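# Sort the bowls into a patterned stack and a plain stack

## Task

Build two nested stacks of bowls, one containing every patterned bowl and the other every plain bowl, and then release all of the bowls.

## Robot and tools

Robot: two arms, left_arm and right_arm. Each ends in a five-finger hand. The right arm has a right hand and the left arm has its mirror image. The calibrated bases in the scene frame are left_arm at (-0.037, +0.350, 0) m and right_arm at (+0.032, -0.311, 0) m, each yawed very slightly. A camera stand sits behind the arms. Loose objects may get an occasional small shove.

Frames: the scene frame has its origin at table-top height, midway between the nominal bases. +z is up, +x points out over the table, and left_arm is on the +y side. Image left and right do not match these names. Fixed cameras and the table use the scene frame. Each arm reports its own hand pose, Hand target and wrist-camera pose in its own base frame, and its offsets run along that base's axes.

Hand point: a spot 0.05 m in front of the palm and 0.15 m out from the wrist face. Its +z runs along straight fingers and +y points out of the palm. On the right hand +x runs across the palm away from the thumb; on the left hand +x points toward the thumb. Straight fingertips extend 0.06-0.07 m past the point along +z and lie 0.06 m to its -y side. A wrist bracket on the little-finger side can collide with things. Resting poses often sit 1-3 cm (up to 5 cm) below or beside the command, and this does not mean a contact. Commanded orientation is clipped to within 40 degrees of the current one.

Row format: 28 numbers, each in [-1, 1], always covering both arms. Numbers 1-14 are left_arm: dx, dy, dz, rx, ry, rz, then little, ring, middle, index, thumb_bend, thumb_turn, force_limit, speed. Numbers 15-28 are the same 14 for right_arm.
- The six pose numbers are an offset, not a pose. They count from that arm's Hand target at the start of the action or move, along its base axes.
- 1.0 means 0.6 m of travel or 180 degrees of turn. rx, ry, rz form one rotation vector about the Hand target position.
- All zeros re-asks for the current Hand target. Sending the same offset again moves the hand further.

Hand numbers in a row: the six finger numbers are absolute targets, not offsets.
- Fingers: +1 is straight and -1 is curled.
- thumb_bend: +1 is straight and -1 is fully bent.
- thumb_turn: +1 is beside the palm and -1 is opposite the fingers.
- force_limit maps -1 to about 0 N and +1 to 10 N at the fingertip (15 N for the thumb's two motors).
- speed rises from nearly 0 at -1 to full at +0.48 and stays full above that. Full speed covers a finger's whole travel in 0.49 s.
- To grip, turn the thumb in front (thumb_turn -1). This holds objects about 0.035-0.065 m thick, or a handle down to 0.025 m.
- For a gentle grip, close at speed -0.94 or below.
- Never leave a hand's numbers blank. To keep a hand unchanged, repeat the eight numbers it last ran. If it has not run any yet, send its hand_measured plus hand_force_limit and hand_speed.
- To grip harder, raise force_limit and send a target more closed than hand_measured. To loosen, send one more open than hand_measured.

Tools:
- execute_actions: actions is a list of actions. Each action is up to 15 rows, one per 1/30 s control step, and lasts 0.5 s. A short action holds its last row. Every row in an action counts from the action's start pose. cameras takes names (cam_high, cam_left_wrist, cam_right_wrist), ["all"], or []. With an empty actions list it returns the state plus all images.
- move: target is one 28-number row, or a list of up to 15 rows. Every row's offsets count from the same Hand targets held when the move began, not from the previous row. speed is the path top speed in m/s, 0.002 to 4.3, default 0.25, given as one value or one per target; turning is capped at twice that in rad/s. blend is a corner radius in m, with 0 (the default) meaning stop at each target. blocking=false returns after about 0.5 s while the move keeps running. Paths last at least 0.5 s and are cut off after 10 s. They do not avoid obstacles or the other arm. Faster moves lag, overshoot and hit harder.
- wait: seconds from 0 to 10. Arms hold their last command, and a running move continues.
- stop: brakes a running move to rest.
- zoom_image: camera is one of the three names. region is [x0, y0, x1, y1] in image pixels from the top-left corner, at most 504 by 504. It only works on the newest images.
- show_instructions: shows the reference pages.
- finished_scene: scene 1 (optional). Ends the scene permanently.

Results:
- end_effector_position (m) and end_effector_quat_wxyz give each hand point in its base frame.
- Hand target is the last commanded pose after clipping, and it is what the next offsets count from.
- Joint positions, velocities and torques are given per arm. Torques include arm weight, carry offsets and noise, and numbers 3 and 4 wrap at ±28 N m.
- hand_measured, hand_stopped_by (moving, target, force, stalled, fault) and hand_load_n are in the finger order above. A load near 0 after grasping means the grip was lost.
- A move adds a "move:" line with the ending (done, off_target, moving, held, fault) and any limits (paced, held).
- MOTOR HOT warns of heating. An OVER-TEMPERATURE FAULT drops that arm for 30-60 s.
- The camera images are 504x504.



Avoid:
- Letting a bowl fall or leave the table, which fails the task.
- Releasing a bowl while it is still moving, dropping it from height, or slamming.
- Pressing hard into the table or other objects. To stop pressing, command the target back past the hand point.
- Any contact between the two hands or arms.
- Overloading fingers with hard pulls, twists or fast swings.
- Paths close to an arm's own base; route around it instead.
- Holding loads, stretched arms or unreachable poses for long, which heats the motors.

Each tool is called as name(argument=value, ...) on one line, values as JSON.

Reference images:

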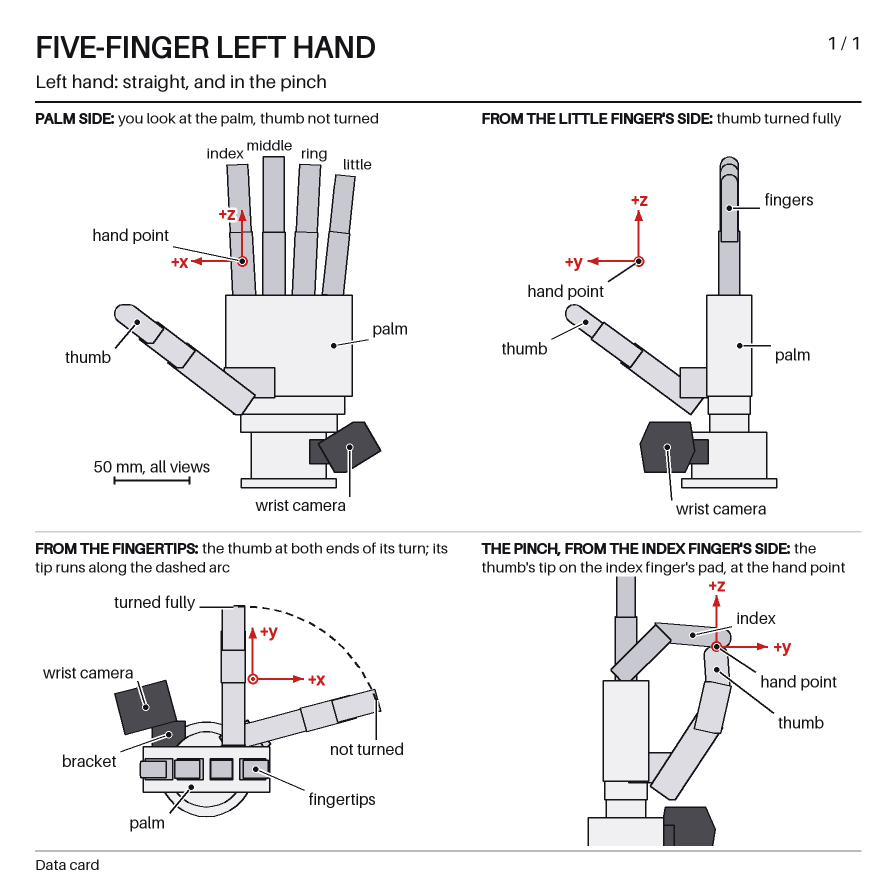

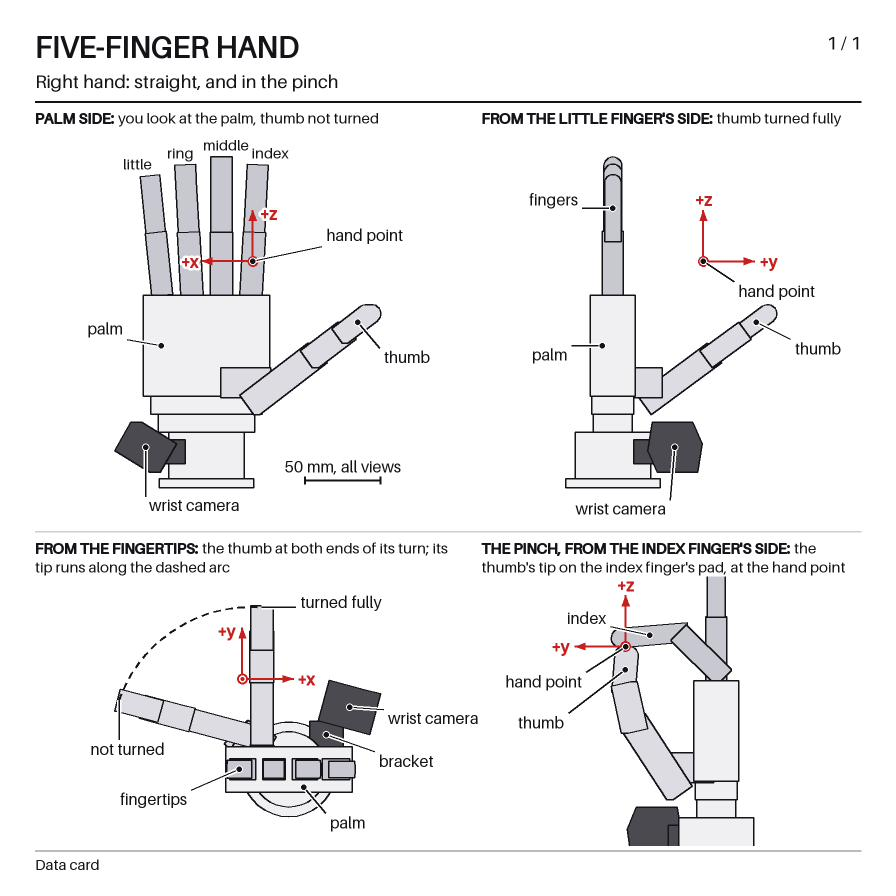

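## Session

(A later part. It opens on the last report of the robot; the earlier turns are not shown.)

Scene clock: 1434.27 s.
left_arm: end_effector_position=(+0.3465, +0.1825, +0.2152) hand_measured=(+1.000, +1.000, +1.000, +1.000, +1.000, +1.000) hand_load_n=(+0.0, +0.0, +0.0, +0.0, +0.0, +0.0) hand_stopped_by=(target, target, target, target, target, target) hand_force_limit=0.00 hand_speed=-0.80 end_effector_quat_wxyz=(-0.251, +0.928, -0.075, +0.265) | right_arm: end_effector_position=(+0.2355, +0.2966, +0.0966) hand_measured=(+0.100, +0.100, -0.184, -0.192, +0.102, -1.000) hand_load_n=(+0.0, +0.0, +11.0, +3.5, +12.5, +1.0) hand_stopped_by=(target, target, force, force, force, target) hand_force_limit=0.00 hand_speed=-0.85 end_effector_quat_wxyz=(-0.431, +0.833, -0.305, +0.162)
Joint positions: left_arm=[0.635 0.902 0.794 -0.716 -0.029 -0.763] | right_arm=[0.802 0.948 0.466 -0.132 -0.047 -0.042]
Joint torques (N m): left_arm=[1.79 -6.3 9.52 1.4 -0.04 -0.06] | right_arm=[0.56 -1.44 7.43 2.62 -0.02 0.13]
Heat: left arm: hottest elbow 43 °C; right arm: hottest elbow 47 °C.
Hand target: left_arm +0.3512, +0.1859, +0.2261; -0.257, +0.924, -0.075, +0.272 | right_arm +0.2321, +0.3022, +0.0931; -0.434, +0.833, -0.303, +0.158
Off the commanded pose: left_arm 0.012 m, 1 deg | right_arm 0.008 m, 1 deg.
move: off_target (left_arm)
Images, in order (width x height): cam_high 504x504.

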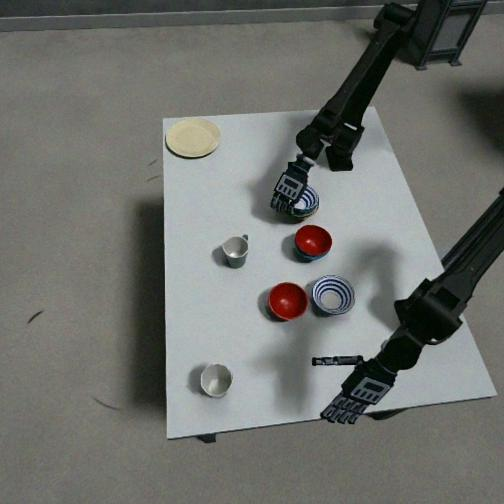

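move(target=[0,0,0,0,0,0,1,1,1,1,1,1,0.0,-0.8,0.0,0.0,-0.02,0,0,0,0.1,0.1,-0.65,-0.65,-0.3,-1,0.0,-0.85], speed=0.06, cameras=["cam_high","cam_right_wrist"])

zoom_image(camera="cam_high", region=[250, 150, 350, 250])

Scene clock: 1445.37 s.
left_arm: end_effector_position=(+0.3465, +0.1825, +0.2152) hand_measured=(+1.000, +1.000, +1.000, +1.000, +1.000, +1.000) hand_load_n=(+0.0, +0.0, -0.5, +0.0, +0.0, -0.5) hand_stopped_by=(target, target, target, target, target, target) hand_force_limit=0.00 hand_speed=-0.80 end_effector_quat_wxyz=(-0.251, +0.928, -0.075, +0.265) | right_arm: end_effector_position=(+0.2390, +0.3000, +0.0918) hand_measured=(+0.100, +0.100, -0.184, -0.192, +0.102, -1.000) hand_load_n=(+0.0, +0.0, +9.0, +3.5, +9.5, +0.0) hand_stopped_by=(target, target, force, force, force, target) hand_force_limit=0.00 hand_speed=-0.85 end_effector_quat_wxyz=(-0.439, +0.829, -0.304, +0.166)
Joint positions: left_arm=[0.635 0.902 0.794 -0.716 -0.029 -0.763] | right_arm=[0.802 0.968 0.451 -0.076 -0.047 -0.042]
Joint torques (N m): left_arm=[1.67 -6.3 9.54 1.4 -0.02 -0.05] | right_arm=[0.44 -1.26 6.76 2.25 -0.05 0.11]
Heat: left arm: hottest elbow 44 °C; right arm: hottest elbow 46 °C.
Hand target: left_arm +0.3512, +0.1859, +0.2261; -0.257, +0.924, -0.075, +0.272 | right_arm +0.2320, +0.3022, +0.0810; -0.434, +0.834, -0.303, +0.158
Off the commanded pose: left_arm 0.012 m, 1 deg | right_arm 0.013 m, 1 deg.
move: off_target (left_arm, right_arm)
camera_calibration:
cam_right_wrist: T_world_to_cam=[[-0.135512, -0.576415, -0.805843, 0.280879], [-0.988735, 0.130856, 0.0726675, 0.195078], [0.0635627, 0.806612, -0.587654, -0.0862401], [0, 0, 0, 1]] pos_world=[0.236424, 0.205938, 0.161489]
Images, in order (width x height): cam_high 504x504, cam_right_wrist 504x504.

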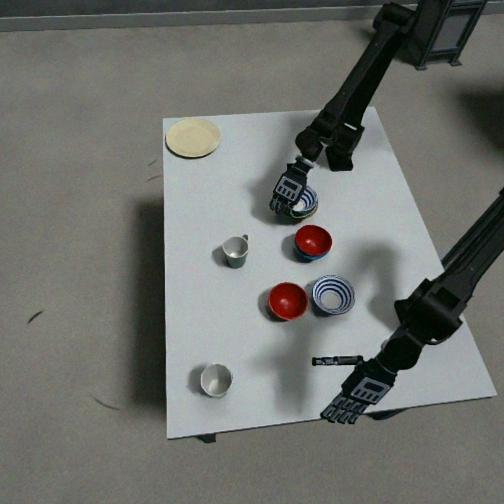

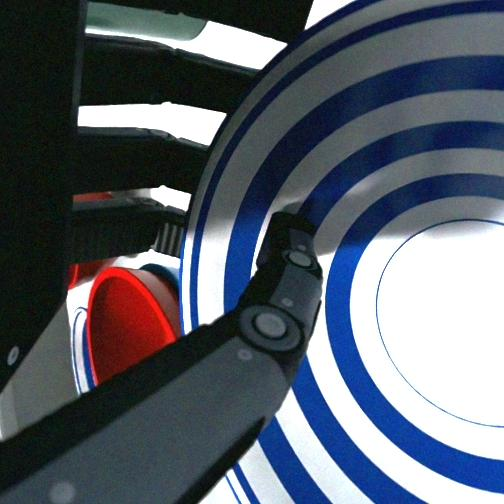

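Scaled by 5.040 from the camera's 504x504 image, which has a finer 720x720 frame.

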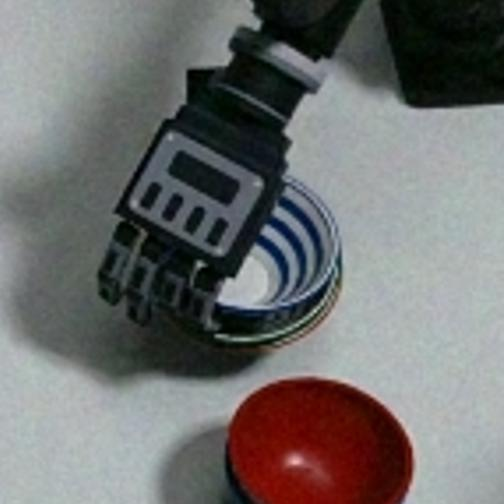

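move(target=[[0,0,0,0,0,0,1,1,1,1,1,1,0.0,-0.8,0.03,0.017,0.065,0,0,0,0.1,0.1,-0.65,-0.65,-0.3,-1,0.0,-0.85],[0,0,0,0,0,0,1,1,1,1,1,1,0.0,-0.8,0.03,0.017,0.105,0,0,0,0.1,0.1,-0.65,-0.65,-0.3,-1,0.0,-0.85]], speed=0.08, blend=0.005, cameras=["cam_high","cam_right_wrist"])

zoom_image(camera="cam_high", region=[250, 150, 350, 250])

Scene clock: 1474.33 s.
left_arm: end_effector_position=(+0.3465, +0.1825, +0.2152) hand_measured=(+1.000, +1.000, +1.000, +1.000, +1.000, +1.000) hand_load_n=(+0.5, +0.0, +0.0, +0.0, +0.0, +0.0) hand_stopped_by=(target, target, target, target, target, target) hand_force_limit=0.00 hand_speed=-0.80 end_effector_quat_wxyz=(-0.251, +0.928, -0.075, +0.265) | right_arm: end_effector_position=(+0.2278, +0.2925, +0.0964) hand_measured=(+0.100, +0.100, -0.184, -0.192, +0.102, -1.000) hand_load_n=(+0.0, +0.0, +13.5, +4.0, +15.5, +1.5) hand_stopped_by=(target, target, force, force, force, target) hand_force_limit=0.00 hand_speed=-0.85 end_effector_quat_wxyz=(-0.396, +0.853, -0.311, +0.140)
Joint positions: left_arm=[0.635 0.902 0.794 -0.716 -0.029 -0.763] | right_arm=[0.802 0.962 0.518 -0.262 -0.061 -0.042]
Joint torques (N m): left_arm=[1.79 -6.36 9.54 1.43 -0.03 -0.07] | right_arm=[-1.44 -3.9 13.72 1.26 -0.15 -0.05]
Heat: left arm: hottest elbow 44 °C; right arm: hottest elbow 44 °C.
Hand target: left_arm +0.3512, +0.1859, +0.2261; -0.257, +0.924, -0.075, +0.272 | right_arm +0.2500, +0.3124, +0.1441; -0.434, +0.833, -0.303, +0.158
Off the commanded pose: left_arm 0.012 m, 1 deg | right_arm 0.056 m, 5 deg.
move: off_target (left_arm, right_arm)
camera_calibration:
cam_right_wrist: T_world_to_cam=[[-0.194039, -0.636106, -0.746805, 0.303774], [-0.980992, 0.127344, 0.146419, 0.176739], [0.00196314, 0.761021, -0.648725, -0.0435485], [0, 0, 0, 1]] pos_world=[0.232409, 0.203867, 0.172731]
Images, in order (width x height): cam_high 504x504, cam_right_wrist 504x504.

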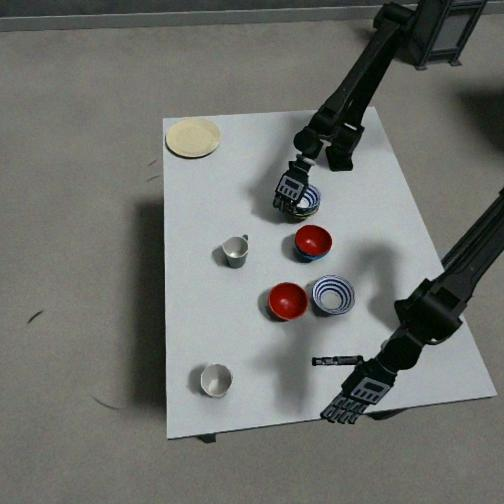

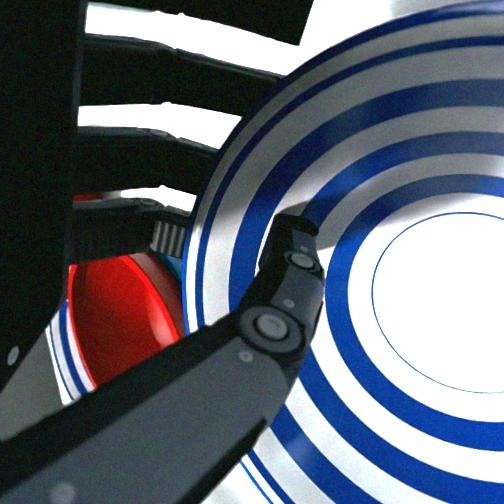

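Scaled by 5.040 from the camera's 504x504 image, which has a finer 720x720 frame.

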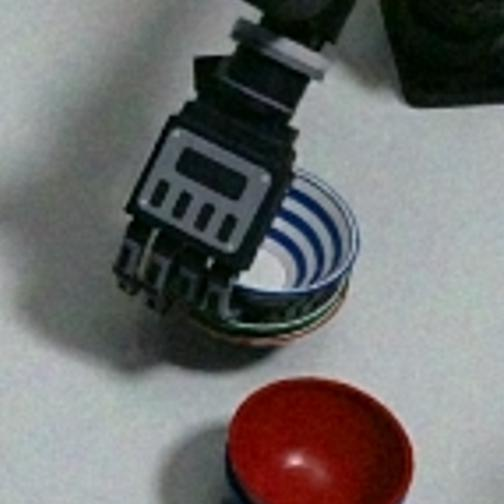

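move(target=[0,0,0,0,0,0,1,1,1,1,1,1,0.0,-0.8,0.005,0.02,0.05,0,0,0,0.1,0.1,-0.65,-0.65,-0.3,-1,0.0,-0.85], speed=0.08, cameras=["cam_high"])

zoom_image(camera="cam_high", region=[250, 150, 350, 250])

Scene clock: 1488.03 s.
left_arm: end_effector_position=(+0.3465, +0.1825, +0.2152) hand_measured=(+1.000, +1.000, +1.000, +1.000, +1.000, +1.000) hand_load_n=(+0.0, +0.0, +0.0, +0.0, +0.0, -0.5) hand_stopped_by=(target, target, target, target, target, target) hand_force_limit=0.00 hand_speed=-0.80 end_effector_quat_wxyz=(-0.251, +0.928, -0.075, +0.265) | right_arm: end_effector_position=(+0.2405, +0.3022, +0.1312) hand_measured=(+0.100, +0.100, -0.184, -0.192, +0.102, -1.000) hand_load_n=(+0.0, +0.0, +13.5, +4.0, +15.0, +1.5) hand_stopped_by=(target, target, force, force, force, target) hand_force_limit=0.00 hand_speed=-0.85 end_effector_quat_wxyz=(-0.400, +0.849, -0.312, +0.148)
Joint positions: left_arm=[0.635 0.902 0.794 -0.716 -0.029 -0.763] | right_arm=[0.802 0.956 0.607 -0.341 -0.049 -0.042]
Joint torques (N m): left_arm=[1.44 -6.53 9.5 1.4 -0.02 -0.06] | right_arm=[0.56 -3.6 13.7 1.4 -0.01 0.12]
Heat: left arm: hottest elbow 44 °C; right arm: hottest elbow 49 °C.
Hand target: left_arm +0.3512, +0.1859, +0.2261; -0.257, +0.924, -0.075, +0.272 | right_arm +0.2530, +0.3244, +0.1740; -0.434, +0.834, -0.303, +0.158
Off the commanded pose: left_arm 0.012 m, 1 deg | right_arm 0.050 m, 5 deg.
move: off_target (left_arm, right_arm)
Images, in order (width x height): cam_high 504x504.

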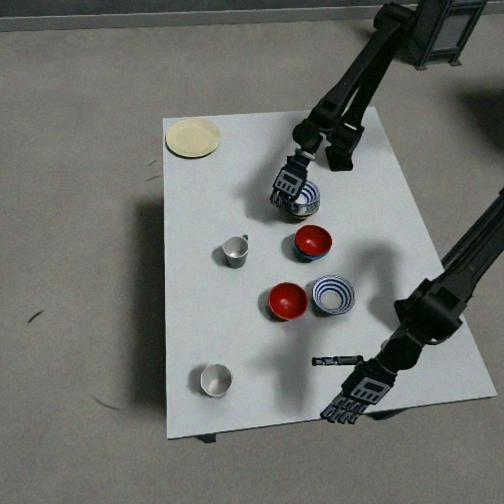

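Scaled by 5.040 from the camera's 504x504 image, which has a finer 720x720 frame.

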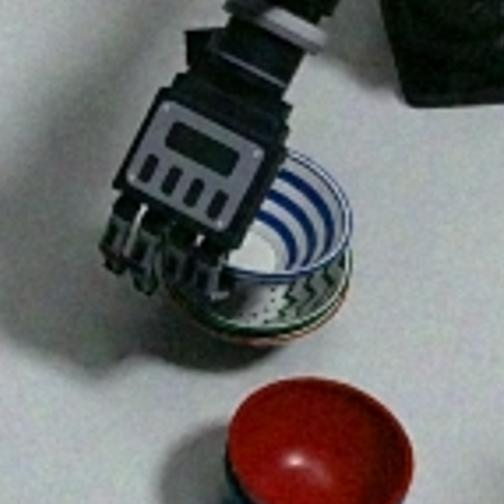

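move(target=[0,0,0,0,0,0,1,1,1,1,1,1,0.0,-0.8,-0.0192,-0.0157,-0.105,0,0,0,0.1,0.1,-0.65,-0.65,-0.3,-1,0.0,-0.85], speed=0.1, cameras=["cam_high"])

zoom_image(camera="cam_high", region=[250, 150, 350, 250])

Scene clock: 1507.40 s.
left_arm: end_effector_position=(+0.3465, +0.1825, +0.2152) hand_measured=(+1.000, +1.000, +1.000, +1.000, +1.000, +1.000) hand_load_n=(+0.0, +0.0, +0.0, +0.0, +0.0, +0.0) hand_stopped_by=(target, target, target, target, target, target) hand_force_limit=0.00 hand_speed=-0.80 end_effector_quat_wxyz=(-0.251, +0.928, -0.075, +0.265) | right_arm: end_effector_position=(+0.2402, +0.3044, +0.1029) hand_measured=(+0.100, +0.100, -0.184, -0.192, +0.102, -1.000) hand_load_n=(+0.0, +0.0, +13.0, +3.5, +14.5, +1.5) hand_stopped_by=(target, target, force, force, force, target) hand_force_limit=0.00 hand_speed=-0.85 end_effector_quat_wxyz=(-0.419, +0.840, -0.308, +0.156)
Joint positions: left_arm=[0.635 0.902 0.794 -0.716 -0.029 -0.763] | right_arm=[0.809 0.982 0.518 -0.182 -0.042 -0.037]
Joint torques (N m): left_arm=[1.55 -6.3 9.54 1.46 -0.03 -0.07] | right_arm=[0.38 -2.37 8.66 2.88 -0.01 0.1]
Heat: left arm: hottest elbow 44 °C; right arm: hottest elbow 54 °C.
Hand target: left_arm +0.3512, +0.1859, +0.2261; -0.257, +0.924, -0.075, +0.272 | right_arm +0.2416, +0.3150, +0.1111; -0.434, +0.833, -0.303, +0.158
Off the commanded pose: left_arm 0.012 m, 1 deg | right_arm 0.013 m, 2 deg.
move: off_target (left_arm, right_arm)
Images, in order (width x height): cam_high 504x504.

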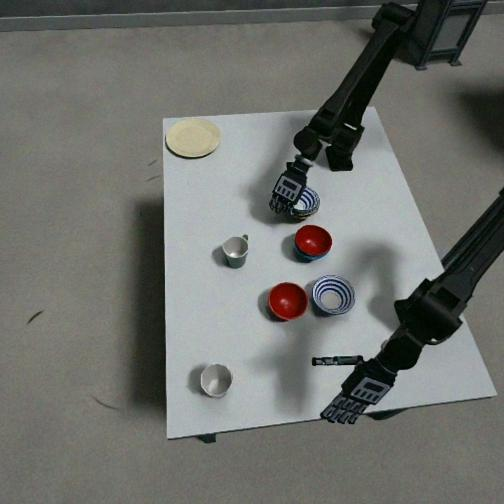

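Scaled by 5.040 from the camera's 504x504 image, which has a finer 720x720 frame.

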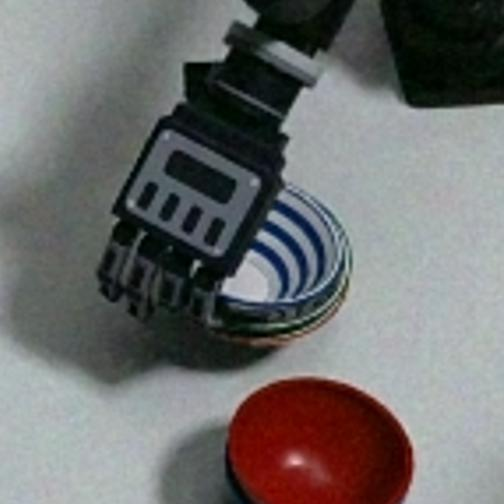

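move(target=[0,0,0,0,0,0,1,1,1,1,1,1,0.0,-0.8,0.003,0.0,-0.022,0,0,0,0.1,0.1,-0.65,-0.65,-0.3,-1,0.0,-0.85], speed=0.06, cameras=["cam_high"])

zoom_image(camera="cam_high", region=[250, 150, 350, 250])

Scene clock: 1516.83 s.
left_arm: end_effector_position=(+0.3465, +0.1825, +0.2152) hand_measured=(+1.000, +1.000, +1.000, +1.000, +1.000, +1.000) hand_load_n=(+0.0, +0.0, +0.0, +0.0, +0.0, +0.0) hand_stopped_by=(target, target, target, target, target, target) hand_force_limit=0.00 hand_speed=-0.80 end_effector_quat_wxyz=(-0.251, +0.928, -0.075, +0.265) | right_arm: end_effector_position=(+0.2436, +0.3081, +0.0972) hand_measured=(+0.100, +0.100, -0.184, -0.192, +0.102, -1.000) hand_load_n=(+0.0, +0.0, +9.5, +4.0, +11.0, +0.5) hand_stopped_by=(target, target, force, force, force, target) hand_force_limit=0.00 hand_speed=-0.85 end_effector_quat_wxyz=(-0.426, +0.836, -0.307, +0.159)
Joint positions: left_arm=[0.635 0.902 0.794 -0.716 -0.029 -0.763] | right_arm=[0.809 1.004 0.505 -0.129 -0.042 -0.037]
Joint torques (N m): left_arm=[1.85 -6.36 9.52 1.37 -0.03 -0.05] | right_arm=[0.15 -2.2 7.68 2.89 -0.14 0.06]
Heat: left arm: hottest elbow 44 °C; right arm: hottest elbow 52 °C.
Hand target: left_arm +0.3512, +0.1859, +0.2261; -0.257, +0.924, -0.075, +0.272 | right_arm +0.2433, +0.3150, +0.0979; -0.434, +0.833, -0.303, +0.158
Off the commanded pose: left_arm 0.012 m, 1 deg | right_arm 0.007 m, 1 deg.
move: off_target (left_arm)
Images, in order (width x height): cam_high 504x504.

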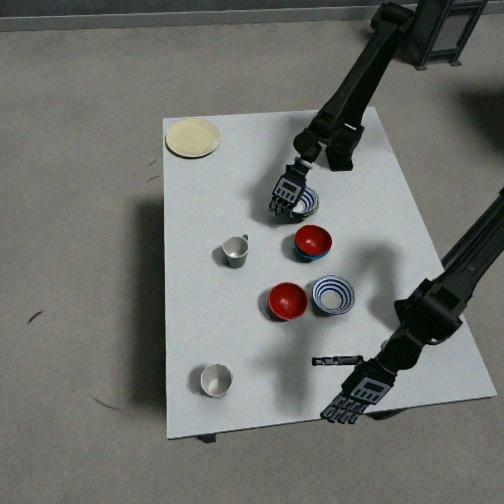

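Scaled by 5.040 from the camera's 504x504 image, which has a finer 720x720 frame.

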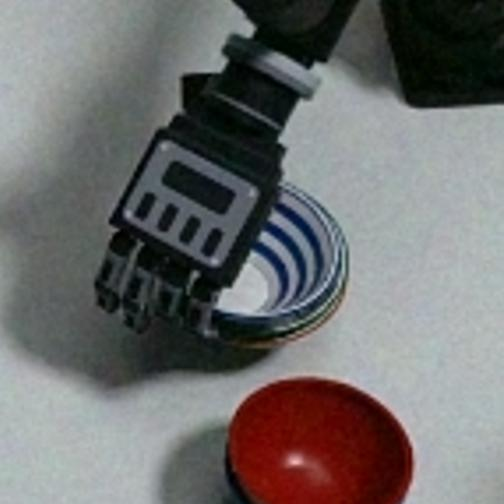

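move(target=[[0,0,0,0,0,0,1,1,1,1,1,1,0.0,-0.8,0.0,0.0,-0.012,0,0,0,0.1,0.1,-0.65,-0.65,-0.3,-1,0.0,-0.85],[0,0,0,0,0,0,1,1,1,1,1,1,0.0,-0.8,0.0,0.0,-0.012,0,0,0,0.1,0.1,-0.65,-0.65,0.35,-1,0.0,-0.9]], speed=0.05, cameras=["cam_high","cam_right_wrist"])

zoom_image(camera="cam_high", region=[250, 150, 350, 250])

Scene clock: 1531.70 s.
left_arm: end_effector_position=(+0.3465, +0.1825, +0.2152) hand_measured=(+1.000, +1.000, +1.000, +1.000, +1.000, +1.000) hand_load_n=(+0.0, +0.0, +0.0, +0.0, -0.5, -0.5) hand_stopped_by=(target, target, target, target, target, target) hand_force_limit=0.00 hand_speed=-0.80 end_effector_quat_wxyz=(-0.251, +0.928, -0.075, +0.265) | right_arm: end_effector_position=(+0.2457, +0.3104, +0.0944) hand_measured=(+0.100, +0.100, -0.186, -0.194, +0.350, -1.000) hand_load_n=(+0.0, +0.0, +0.5, +0.0, +1.5, +0.5) hand_stopped_by=(target, target, force, force, target, target) hand_force_limit=0.00 hand_speed=-0.90 end_effector_quat_wxyz=(-0.431, +0.833, -0.306, +0.161)
Joint positions: left_arm=[0.635 0.902 0.794 -0.716 -0.029 -0.763] | right_arm=[0.809 1.016 0.496 -0.095 -0.043 -0.037]
Joint torques (N m): left_arm=[1.73 -6.36 9.54 1.43 -0.03 -0.07] | right_arm=[0.03 -1.79 7.31 2.69 -0.13 0.07]
Heat: left arm: hottest elbow 44 °C; right arm: hottest elbow 49 °C.
Hand target: left_arm +0.3512, +0.1859, +0.2261; -0.257, +0.924, -0.075, +0.272 | right_arm +0.2433, +0.3150, +0.0907; -0.434, +0.833, -0.303, +0.158
Off the commanded pose: left_arm 0.012 m, 1 deg | right_arm 0.006 m, 1 deg.
move: off_target (left_arm)
camera_calibration:
cam_right_wrist: T_world_to_cam=[[-0.147749, -0.587339, -0.795741, 0.295258], [-0.987593, 0.1309, 0.0867531, 0.198441], [0.0532089, 0.798686, -0.599392, -0.0874188], [0, 0, 0, 1]] pos_world=[0.244255, 0.217261, 0.165335]
Images, in order (width x height): cam_high 504x504, cam_right_wrist 504x504.

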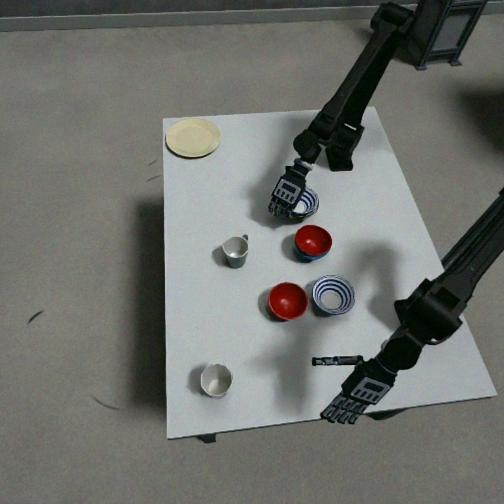

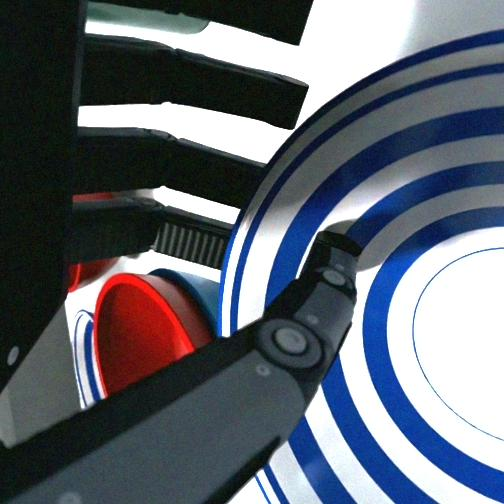

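Scaled by 5.040 from the camera's 504x504 image, which has a finer 720x720 frame.

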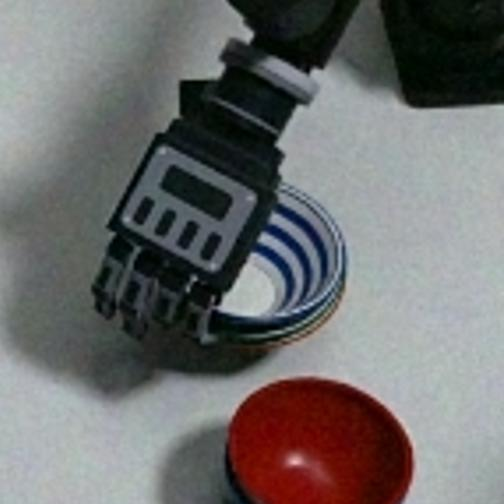

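move(target=[[0,0,0,0,0,0,1,1,1,1,1,1,0.0,-0.8,0.0,0.0,0.0,0,0,0,0.1,0.1,-0.08,-0.08,0.4,-1,0.0,-0.85],[0,0,0,0,0,0,1,1,1,1,1,1,0.0,-0.8,0.025,0.02,0.055,0,0,0,0.1,0.1,-0.08,-0.08,0.4,-1,0.0,-0.85],[0,0,0,0,0,0,1,1,1,1,1,1,0.0,-0.8,0.025,0.02,0.3,0,0,0,0.1,0.1,-0.08,-0.08,0.4,-1,0.0,-0.85]], speed=0.1, blend=[0,0.01,0], cameras=["cam_high","cam_right_wrist"])

zoom_image(camera="cam_high", region=[250, 150, 400, 300])

Scene clock: 1548.70 s.
left_arm: end_effector_position=(+0.3465, +0.1825, +0.2152) hand_measured=(+1.000, +1.000, +1.000, +1.000, +1.000, +1.000) hand_load_n=(+0.0, +0.0, +0.0, +0.0, +0.0, +0.0) hand_stopped_by=(target, target, target, target, target, target) hand_force_limit=0.00 hand_speed=-0.80 end_effector_quat_wxyz=(-0.251, +0.928, -0.075, +0.265) | right_arm: end_effector_position=(+0.2515, +0.3184, +0.2343) hand_measured=(+0.100, +0.100, -0.080, -0.080, +0.400, -1.000) hand_load_n=(+0.0, +0.0, +0.0, +0.0, +0.0, +0.0) hand_stopped_by=(target, target, target, target, target, target) hand_force_limit=0.00 hand_speed=-0.85 end_effector_quat_wxyz=(-0.409, +0.846, -0.309, +0.148)
Joint positions: left_arm=[0.635 0.902 0.794 -0.716 -0.029 -0.763] | right_arm=[0.809 0.937 0.865 -0.599 -0.05 -0.037]
Joint torques (N m): left_arm=[1.73 -6.48 9.5 1.43 -0.04 -0.06] | right_arm=[-0.79 -3.78 13.26 1.21 -0.14 -0.01]
Heat: left arm: hottest elbow 44 °C; right arm: hottest elbow 47 °C.
Hand target: left_arm +0.3512, +0.1859, +0.2261; -0.257, +0.924, -0.075, +0.272 | right_arm +0.2583, +0.3270, +0.2707; -0.434, +0.834, -0.303, +0.158
Off the commanded pose: left_arm 0.012 m, 1 deg | right_arm 0.038 m, 3 deg.
move: off_target (left_arm, right_arm)
camera_calibration:
cam_right_wrist: T_world_to_cam=[[-0.177611, -0.618349, -0.765571, 0.422429], [-0.983839, 0.129522, 0.123633, 0.181839], [0.0227099, 0.775157, -0.63136, 0.0124223], [0, 0, 0, 1]] pos_world=[0.253646, 0.228027, 0.308761]
Images, in order (width x height): cam_high 504x504, cam_right_wrist 504x504.

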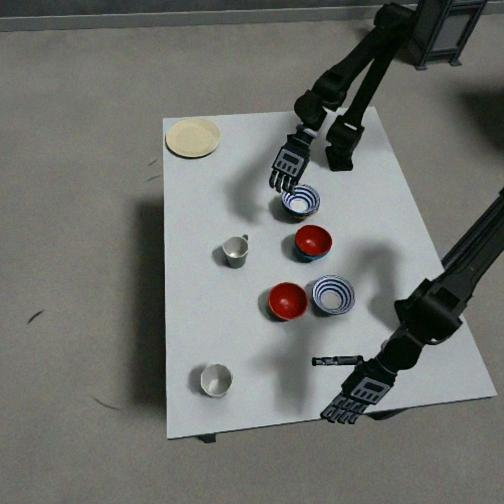

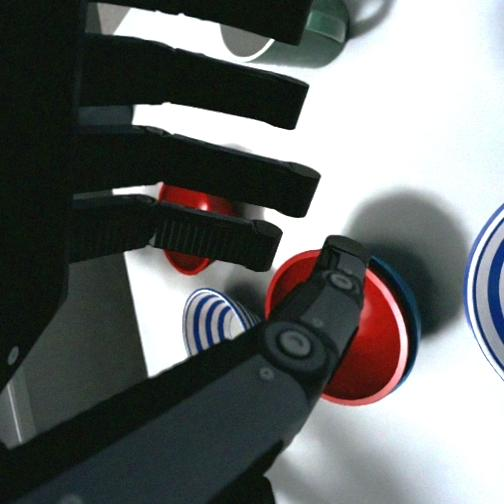

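Scaled by 3.360 from the camera's 504x504 image, which has a finer 720x720 frame.

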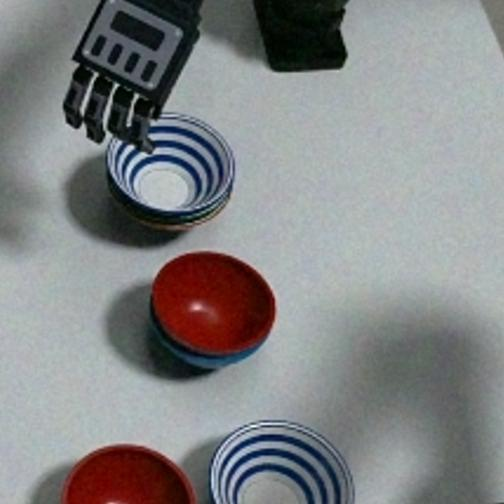

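move(target=[-0.2545,0.2635,0.0,0,0,0.178,1,1,1,1,1,1,0.0,-0.8,-0.192,0.575,-0.15,0,0,0.25,0.1,0.1,0.1,0.1,0.35,-1,0.0,-0.4], speed=0.22, cameras=["cam_high","cam_right_wrist"])

zoom_image(camera="cam_high", region=[230, 200, 380, 350])

Scene clock: 1598.07 s.
left_arm: end_effector_position=(+0.1973, +0.3346, +0.2160) hand_measured=(+1.000, +1.000, +1.000, +1.000, +1.000, +1.000) hand_load_n=(+0.0, +0.0, +0.0, +0.0, +0.0, +0.0) hand_stopped_by=(target, target, target, target, target, target) hand_force_limit=0.00 hand_speed=-0.80 end_effector_quat_wxyz=(-0.312, +0.914, +0.182, +0.186) | right_arm: end_effector_position=(+0.1413, +0.6513, +0.1562) hand_measured=(+0.100, +0.100, +0.100, +0.100, +0.350, -1.000) hand_load_n=(+0.0, +0.0, +0.0, +0.0, +0.0, +0.0) hand_stopped_by=(target, target, target, target, target, target) hand_force_limit=0.00 hand_speed=-0.40 end_effector_quat_wxyz=(-0.443, +0.896, +0.028, -0.027)
Joint positions: left_arm=[1.191 0.895 0.794 -0.728 -0.027 -0.763] | right_arm=[1.24 1.731 1.399 -0.364 -0.331 -0.236]
Joint torques (N m): left_arm=[2.14 -5.54 9.51 1.91 -0.04 -0.04] | right_arm=[-0.62 -12.34 12.94 1.39 -0.29 -0.05]
Heat: left arm: hottest elbow 44 °C; right arm: hottest elbow 57 °C.
Hand target: left_arm +0.1984, +0.3440, +0.2262; -0.322, +0.909, +0.183, +0.191 | right_arm +0.1430, +0.6721, +0.1807; -0.462, +0.886, +0.039, -0.020
Off the commanded pose: left_arm 0.014 m, 1 deg | right_arm 0.032 m, 3 deg.
move: off_target (left_arm, right_arm)
camera_calibration:
cam_right_wrist: T_world_to_cam=[[0.28734, -0.553637, -0.781615, 0.443582], [-0.791704, -0.596579, 0.131523, 0.484501], [-0.539111, 0.581015, -0.609738, -0.0900366], [0, 0, 0, 1]] pos_world=[0.207583, 0.586939, 0.228088]
Images, in order (width x height): cam_high 504x504, cam_right_wrist 504x504.

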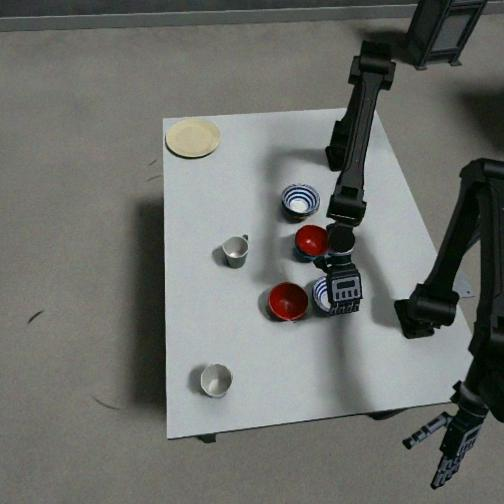

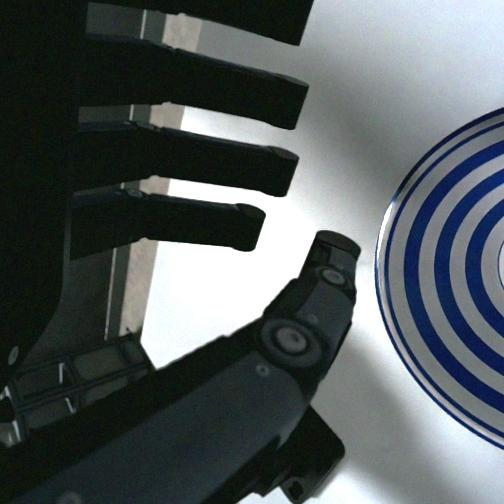

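Scaled by 3.360 from the camera's 504x504 image, which has a finer 720x720 frame.

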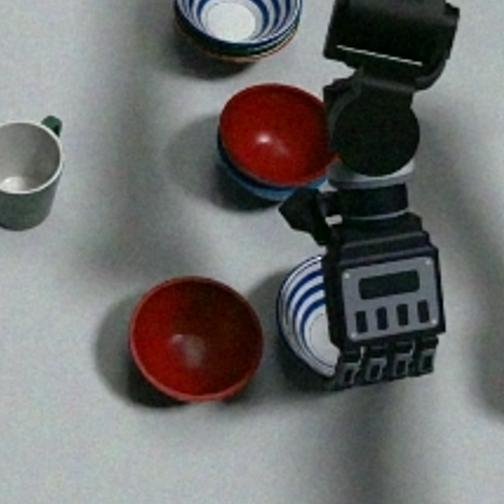

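move(target=[0,0,0,0,0,0,1,1,1,1,1,1,0.0,-0.8,-0.0067,0.01,-0.125,0,0,0,0.1,0.1,0.1,0.1,0.35,-1,0.0,-0.4], speed=0.15, cameras=["cam_right_wrist"])

Scene clock: 1629.43 s.
left_arm: end_effector_position=(+0.1973, +0.3346, +0.2160) hand_measured=(+1.000, +1.000, +1.000, +1.000, +1.000, +1.000) hand_load_n=(+0.0, +0.0, +0.0, +0.0, +0.0, -0.5) hand_stopped_by=(target, target, target, target, target, target) hand_force_limit=0.00 hand_speed=-0.80 end_effector_quat_wxyz=(-0.312, +0.914, +0.182, +0.186) | right_arm: end_effector_position=(+0.1475, +0.6723, +0.1092) hand_measured=(+0.100, +0.100, +0.100, +0.100, +0.350, -1.000) hand_load_n=(+0.0, +0.0, +0.0, +0.0, +0.0, +0.0) hand_stopped_by=(target, target, target, target, target, target) hand_force_limit=0.00 hand_speed=-0.40 end_effector_quat_wxyz=(-0.458, +0.888, +0.031, -0.020)
Joint positions: left_arm=[1.191 0.895 0.794 -0.728 -0.027 -0.763] | right_arm=[1.243 1.817 1.371 -0.213 -0.328 -0.237]
Joint torques (N m): left_arm=[2.08 -5.6 9.47 1.92 -0.04 -0.05] | right_arm=[0.5 -12.4 7.82 2.47 -0.13 -0.01]
Heat: left arm: hottest elbow 44 °C; right arm: hottest elbow 58 °C.
Hand target: left_arm +0.1984, +0.3440, +0.2262; -0.322, +0.909, +0.183, +0.191 | right_arm +0.1390, +0.6781, +0.1058; -0.462, +0.886, +0.039, -0.020
Off the commanded pose: left_arm 0.014 m, 1 deg | right_arm 0.011 m, 1 deg.
move: off_target (left_arm, right_arm)
camera_calibration:
cam_right_wrist: T_world_to_cam=[[0.298948, -0.526453, -0.795913, 0.398307], [-0.793321, -0.600647, 0.0993213, 0.514742], [-0.53035, 0.601723, -0.597209, -0.144104], [0, 0, 0, 1]] pos_world=[0.212857, 0.605579, 0.179832]
Images, in order (width x height): cam_right_wrist 504x504.

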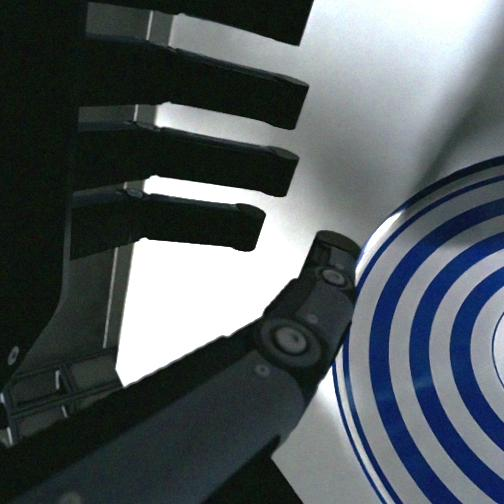

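move(target=[0,0,0,0,0,0,1,1,1,1,1,1,0.0,-0.8,-0.021,-0.003,-0.078,0,0,0,0.1,0.1,0.1,0.1,0.35,-1,0.0,-0.4], speed=0.1, cameras=["cam_right_wrist"])

zoom_image(camera="cam_right_wrist", region=[130, 100, 430, 400])

Scene clock: 1653.90 s.
left_arm: end_effector_position=(+0.1973, +0.3346, +0.2160) hand_measured=(+1.000, +1.000, +1.000, +1.000, +1.000, +1.000) hand_load_n=(+0.0, +0.0, +0.0, +0.0, +0.0, +0.0) hand_stopped_by=(target, target, target, target, target, target) hand_force_limit=0.00 hand_speed=-0.80 end_effector_quat_wxyz=(-0.312, +0.914, +0.182, +0.186) | right_arm: end_effector_position=(+0.1365, +0.6735, +0.0731) hand_measured=(+0.100, +0.100, +0.100, +0.100, +0.350, -1.000) hand_load_n=(+0.0, +0.0, +0.0, +0.0, +0.0, +0.0) hand_stopped_by=(target, target, target, target, target, target) hand_force_limit=0.00 hand_speed=-0.40 end_effector_quat_wxyz=(-0.465, +0.885, +0.036, -0.015)
Joint positions: left_arm=[1.191 0.895 0.794 -0.728 -0.027 -0.763] | right_arm=[1.262 1.851 1.306 -0.093 -0.312 -0.232]
Joint torques (N m): left_arm=[2.14 -5.66 9.54 1.92 -0.03 -0.04] | right_arm=[0.32 -10.99 7.1 2.4 -0.11 0.07]
Heat: left arm: hottest elbow 44 °C; right arm: hottest elbow 52 °C.
Hand target: left_arm +0.1984, +0.3440, +0.2262; -0.322, +0.909, +0.183, +0.191 | right_arm +0.1266, +0.6763, +0.0590; -0.462, +0.886, +0.039, -0.020
Off the commanded pose: left_arm 0.014 m, 1 deg | right_arm 0.018 m, 1 deg.
move: off_target (left_arm, right_arm)
camera_calibration:
cam_right_wrist: T_world_to_cam=[[0.310297, -0.511906, -0.801041, 0.362412], [-0.791838, -0.605445, 0.0801782, 0.514697], [-0.52603, 0.609416, -0.593215, -0.178229], [0, 0, 0, 1]] pos_world=[0.201347, 0.605757, 0.143311]
Images, in order (width x height): cam_right_wrist 504x504.

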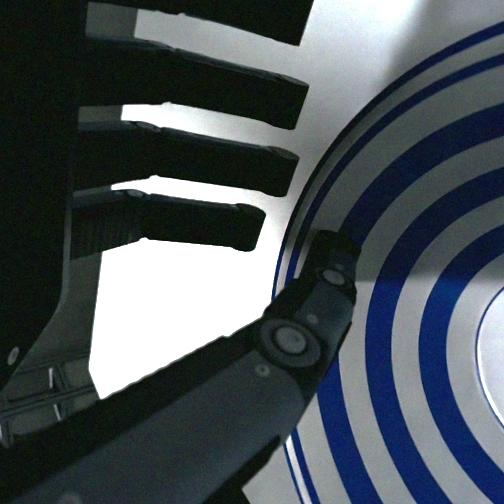

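Scaled by 1.680 from the camera's 504x504 image, which has a finer 720x720 frame.

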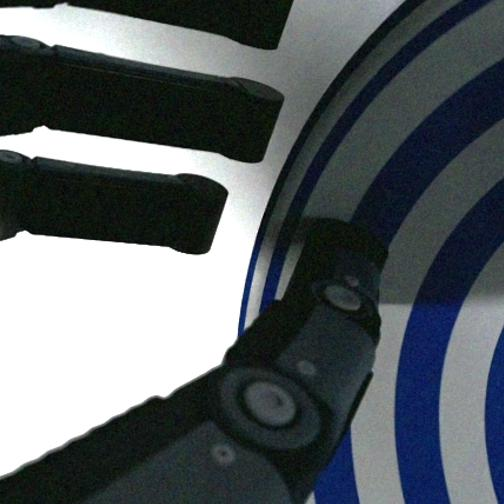

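move(target=[0,0,0,0,0,0,1,1,1,1,1,1,0.0,-0.8,0.0058,0.0083,-0.03,0,0,0,0.1,0.1,0.1,0.1,0.35,-1,0.0,-0.4], speed=0.08, cameras=["cam_right_wrist"])

Scene clock: 1681.33 s.
left_arm: end_effector_position=(+0.1973, +0.3346, +0.2160) hand_measured=(+1.000, +1.000, +1.000, +1.000, +1.000, +1.000) hand_load_n=(+0.0, +0.0, +0.0, -0.5, +0.0, +0.0) hand_stopped_by=(target, target, target, target, target, target) hand_force_limit=0.00 hand_speed=-0.80 end_effector_quat_wxyz=(-0.312, +0.914, +0.182, +0.186) | right_arm: end_effector_position=(+0.1380, +0.6779, +0.0527) hand_measured=(+0.100, +0.100, +0.100, +0.100, +0.350, -1.000) hand_load_n=(+0.0, +0.0, +0.0, +0.0, +0.0, +0.0) hand_stopped_by=(target, target, target, target, target, target) hand_force_limit=0.00 hand_speed=-0.40 end_effector_quat_wxyz=(-0.463, +0.885, +0.036, -0.016)
Joint positions: left_arm=[1.191 0.895 0.794 -0.728 -0.027 -0.763] | right_arm=[1.262 1.891 1.306 -0.057 -0.312 -0.232]
Joint torques (N m): left_arm=[1.96 -5.54 9.52 1.88 -0.04 -0.04] | right_arm=[-0.38 -11.75 7.24 2.45 -0.24 0.03]
Heat: left arm: hottest elbow 44 °C; right arm: hottest elbow 46 °C.
Hand target: left_arm +0.1984, +0.3440, +0.2262; -0.322, +0.909, +0.183, +0.191 | right_arm +0.1301, +0.6813, +0.0409; -0.462, +0.886, +0.039, -0.020
Off the commanded pose: left_arm 0.014 m, 1 deg | right_arm 0.014 m, 1 deg.
move: off_target (left_arm, right_arm)
camera_calibration:
cam_right_wrist: T_world_to_cam=[[0.309012, -0.515059, -0.799516, 0.350097], [-0.792087, -0.604684, 0.0834051, 0.519549], [-0.526413, 0.607513, -0.594826, -0.190907], [0, 0, 0, 1]] pos_world=[0.202848, 0.610462, 0.123018]
Images, in order (width x height): cam_right_wrist 504x504.

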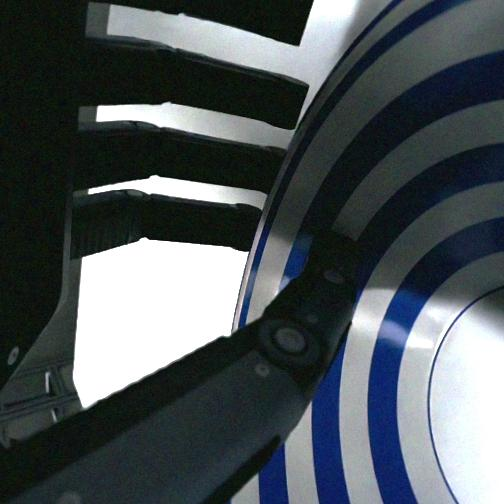

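move(target=[0,0,0,0,0,0,1,1,1,1,1,1,0.0,-0.8,0.0,0.004,-0.024,0,0,0,0.1,0.1,0.1,0.1,0.35,-1,0.0,-0.4], speed=0.08, cameras=["cam_right_wrist"])

Scene clock: 1704.80 s.
left_arm: end_effector_position=(+0.1973, +0.3346, +0.2160) hand_measured=(+1.000, +1.000, +1.000, +1.000, +1.000, +1.000) hand_load_n=(+0.0, +0.0, +0.0, +0.0, +0.0, +0.0) hand_stopped_by=(target, target, target, target, target, target) hand_force_limit=0.00 hand_speed=-0.80 end_effector_quat_wxyz=(-0.312, +0.914, +0.182, +0.186) | right_arm: end_effector_position=(+0.1394, +0.6824, +0.0447) hand_measured=(+0.100, +0.100, +0.100, +0.100, +0.350, -1.000) hand_load_n=(+0.0, +0.0, +0.0, +0.0, +0.0, +0.0) hand_stopped_by=(target, target, target, target, target, target) hand_force_limit=0.00 hand_speed=-0.40 end_effector_quat_wxyz=(-0.468, +0.883, +0.036, -0.014)
Joint positions: left_arm=[1.191 0.895 0.794 -0.728 -0.027 -0.763] | right_arm=[1.262 1.911 1.306 -0.026 -0.312 -0.232]
Joint torques (N m): left_arm=[2.02 -5.71 9.57 1.87 -0.04 -0.04] | right_arm=[0.32 -11.81 6.97 2.44 -0.19 0.05]
Heat: left arm: hottest elbow 44 °C; right arm: hottest elbow 44 °C.
Hand target: left_arm +0.1984, +0.3440, +0.2262; -0.322, +0.909, +0.183, +0.191 | right_arm +0.1301, +0.6837, +0.0267; -0.462, +0.886, +0.039, -0.020
Off the commanded pose: left_arm 0.014 m, 1 deg | right_arm 0.021 m, 1 deg.
move: off_target (left_arm, right_arm)
camera_calibration:
cam_right_wrist: T_world_to_cam=[[0.311832, -0.506237, -0.804043, 0.339417], [-0.792309, -0.605613, 0.074022, 0.525115], [-0.524412, 0.613968, -0.589945, -0.202456], [0, 0, 0, 1]] pos_world=[0.204042, 0.614144, 0.114598]
Images, in order (width x height): cam_right_wrist 504x504.

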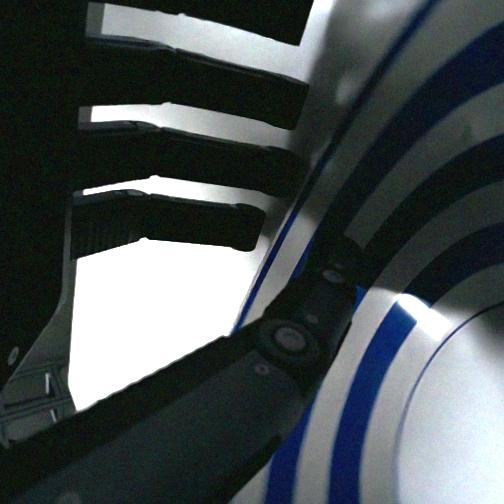

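execute_actions(actions=[])

zoom_image(camera="cam_high", region=[270, 230, 390, 350])

zoom_image(camera="cam_right_wrist", region=[150, 50, 504, 404])

Scene clock: 1725.50 s.
left_arm: end_effector_position=(+0.1973, +0.3346, +0.2160) hand_measured=(+1.000, +1.000, +1.000, +1.000, +1.000, +1.000) hand_load_n=(+0.0, +0.0, +0.0, +0.0, +0.0, -0.5) hand_stopped_by=(target, target, target, target, target, target) hand_force_limit=0.00 hand_speed=-0.80 end_effector_quat_wxyz=(-0.312, +0.914, +0.182, +0.186) | right_arm: end_effector_position=(+0.1394, +0.6824, +0.0447) hand_measured=(+0.100, +0.100, +0.100, +0.100, +0.350, -1.000) hand_load_n=(+0.0, +0.0, +0.0, +0.0, +0.0, +0.0) hand_stopped_by=(target, target, target, target, target, target) hand_force_limit=0.00 hand_speed=-0.40 end_effector_quat_wxyz=(-0.468, +0.883, +0.036, -0.014)
Joint positions: left_arm=[1.191 0.895 0.794 -0.728 -0.027 -0.763] | right_arm=[1.262 1.911 1.306 -0.026 -0.312 -0.232]
Joint velocities: within noise
Joint torques (N m): left_arm=[2.2 -5.6 9.57 1.88 -0.04 -0.05] | right_arm=[0.26 -11.63 6.91 2.4 -0.18 0.05]
Heat: left arm: hottest elbow 44 °C; right arm: hottest elbow 43 °C.
Hand target: left_arm +0.1984, +0.3440, +0.2262; -0.322, +0.909, +0.183, +0.191 | right_arm +0.1301, +0.6837, +0.0267; -0.462, +0.886, +0.039, -0.020
Off the commanded pose: left_arm 0.014 m, 1 deg | right_arm 0.021 m, 1 deg.
camera_calibration:
cam_left_wrist: T_world_to_cam=[[-0.218461, 0.754668, 0.618669, -0.345938], [0.708424, -0.313366, 0.632406, -0.170247], [0.671126, 0.576436, -0.466167, -0.108672], [0, 0, 0, 1]] pos_world=[0.117966, 0.270361, 0.271027]
cam_right_wrist: T_world_to_cam=[[0.311832, -0.506237, -0.804043, 0.339417], [-0.792309, -0.605613, 0.074022, 0.525115], [-0.524412, 0.613968, -0.589945, -0.202456], [0, 0, 0, 1]] pos_world=[0.204042, 0.614144, 0.114598]

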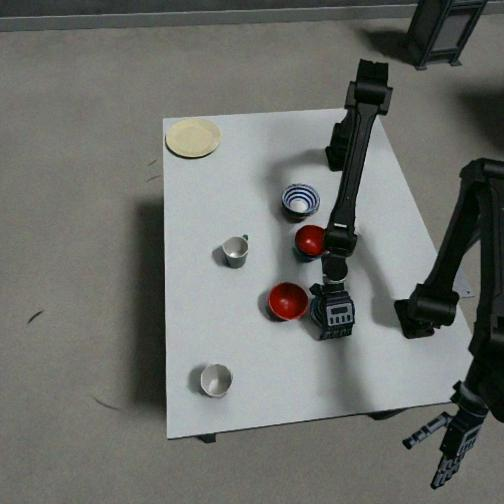

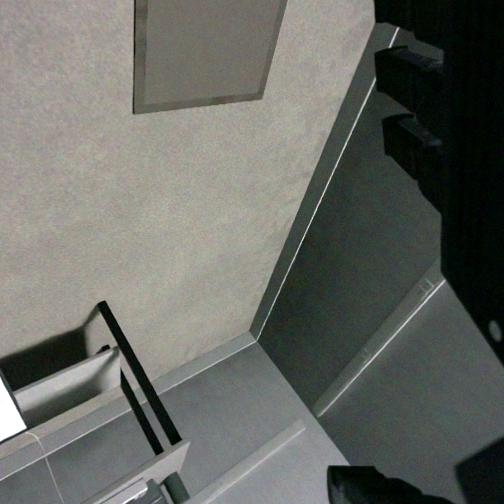

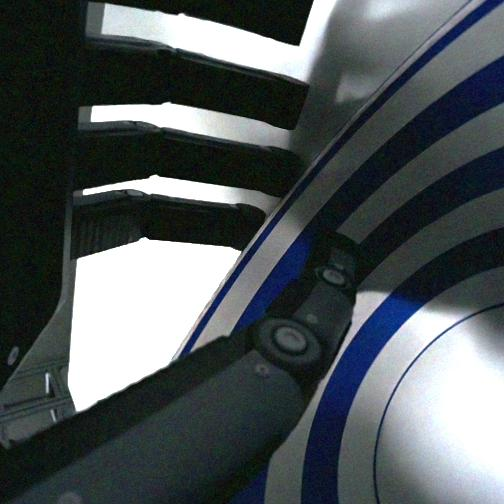

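Scaled by 4.200 from the camera's 504x504 image, which has a finer 720x720 frame.

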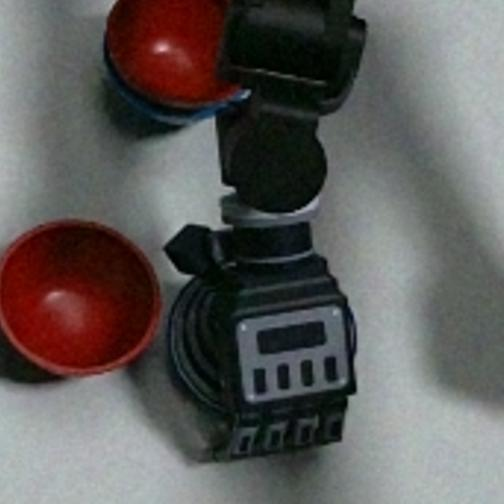

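Scaled by 1.424 from the camera's 504x504 image, which has a finer 720x720 frame.

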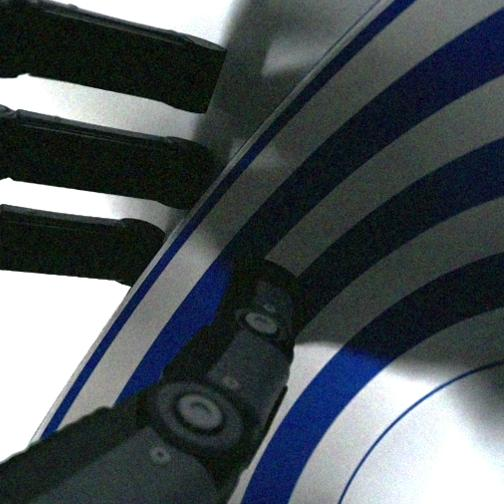

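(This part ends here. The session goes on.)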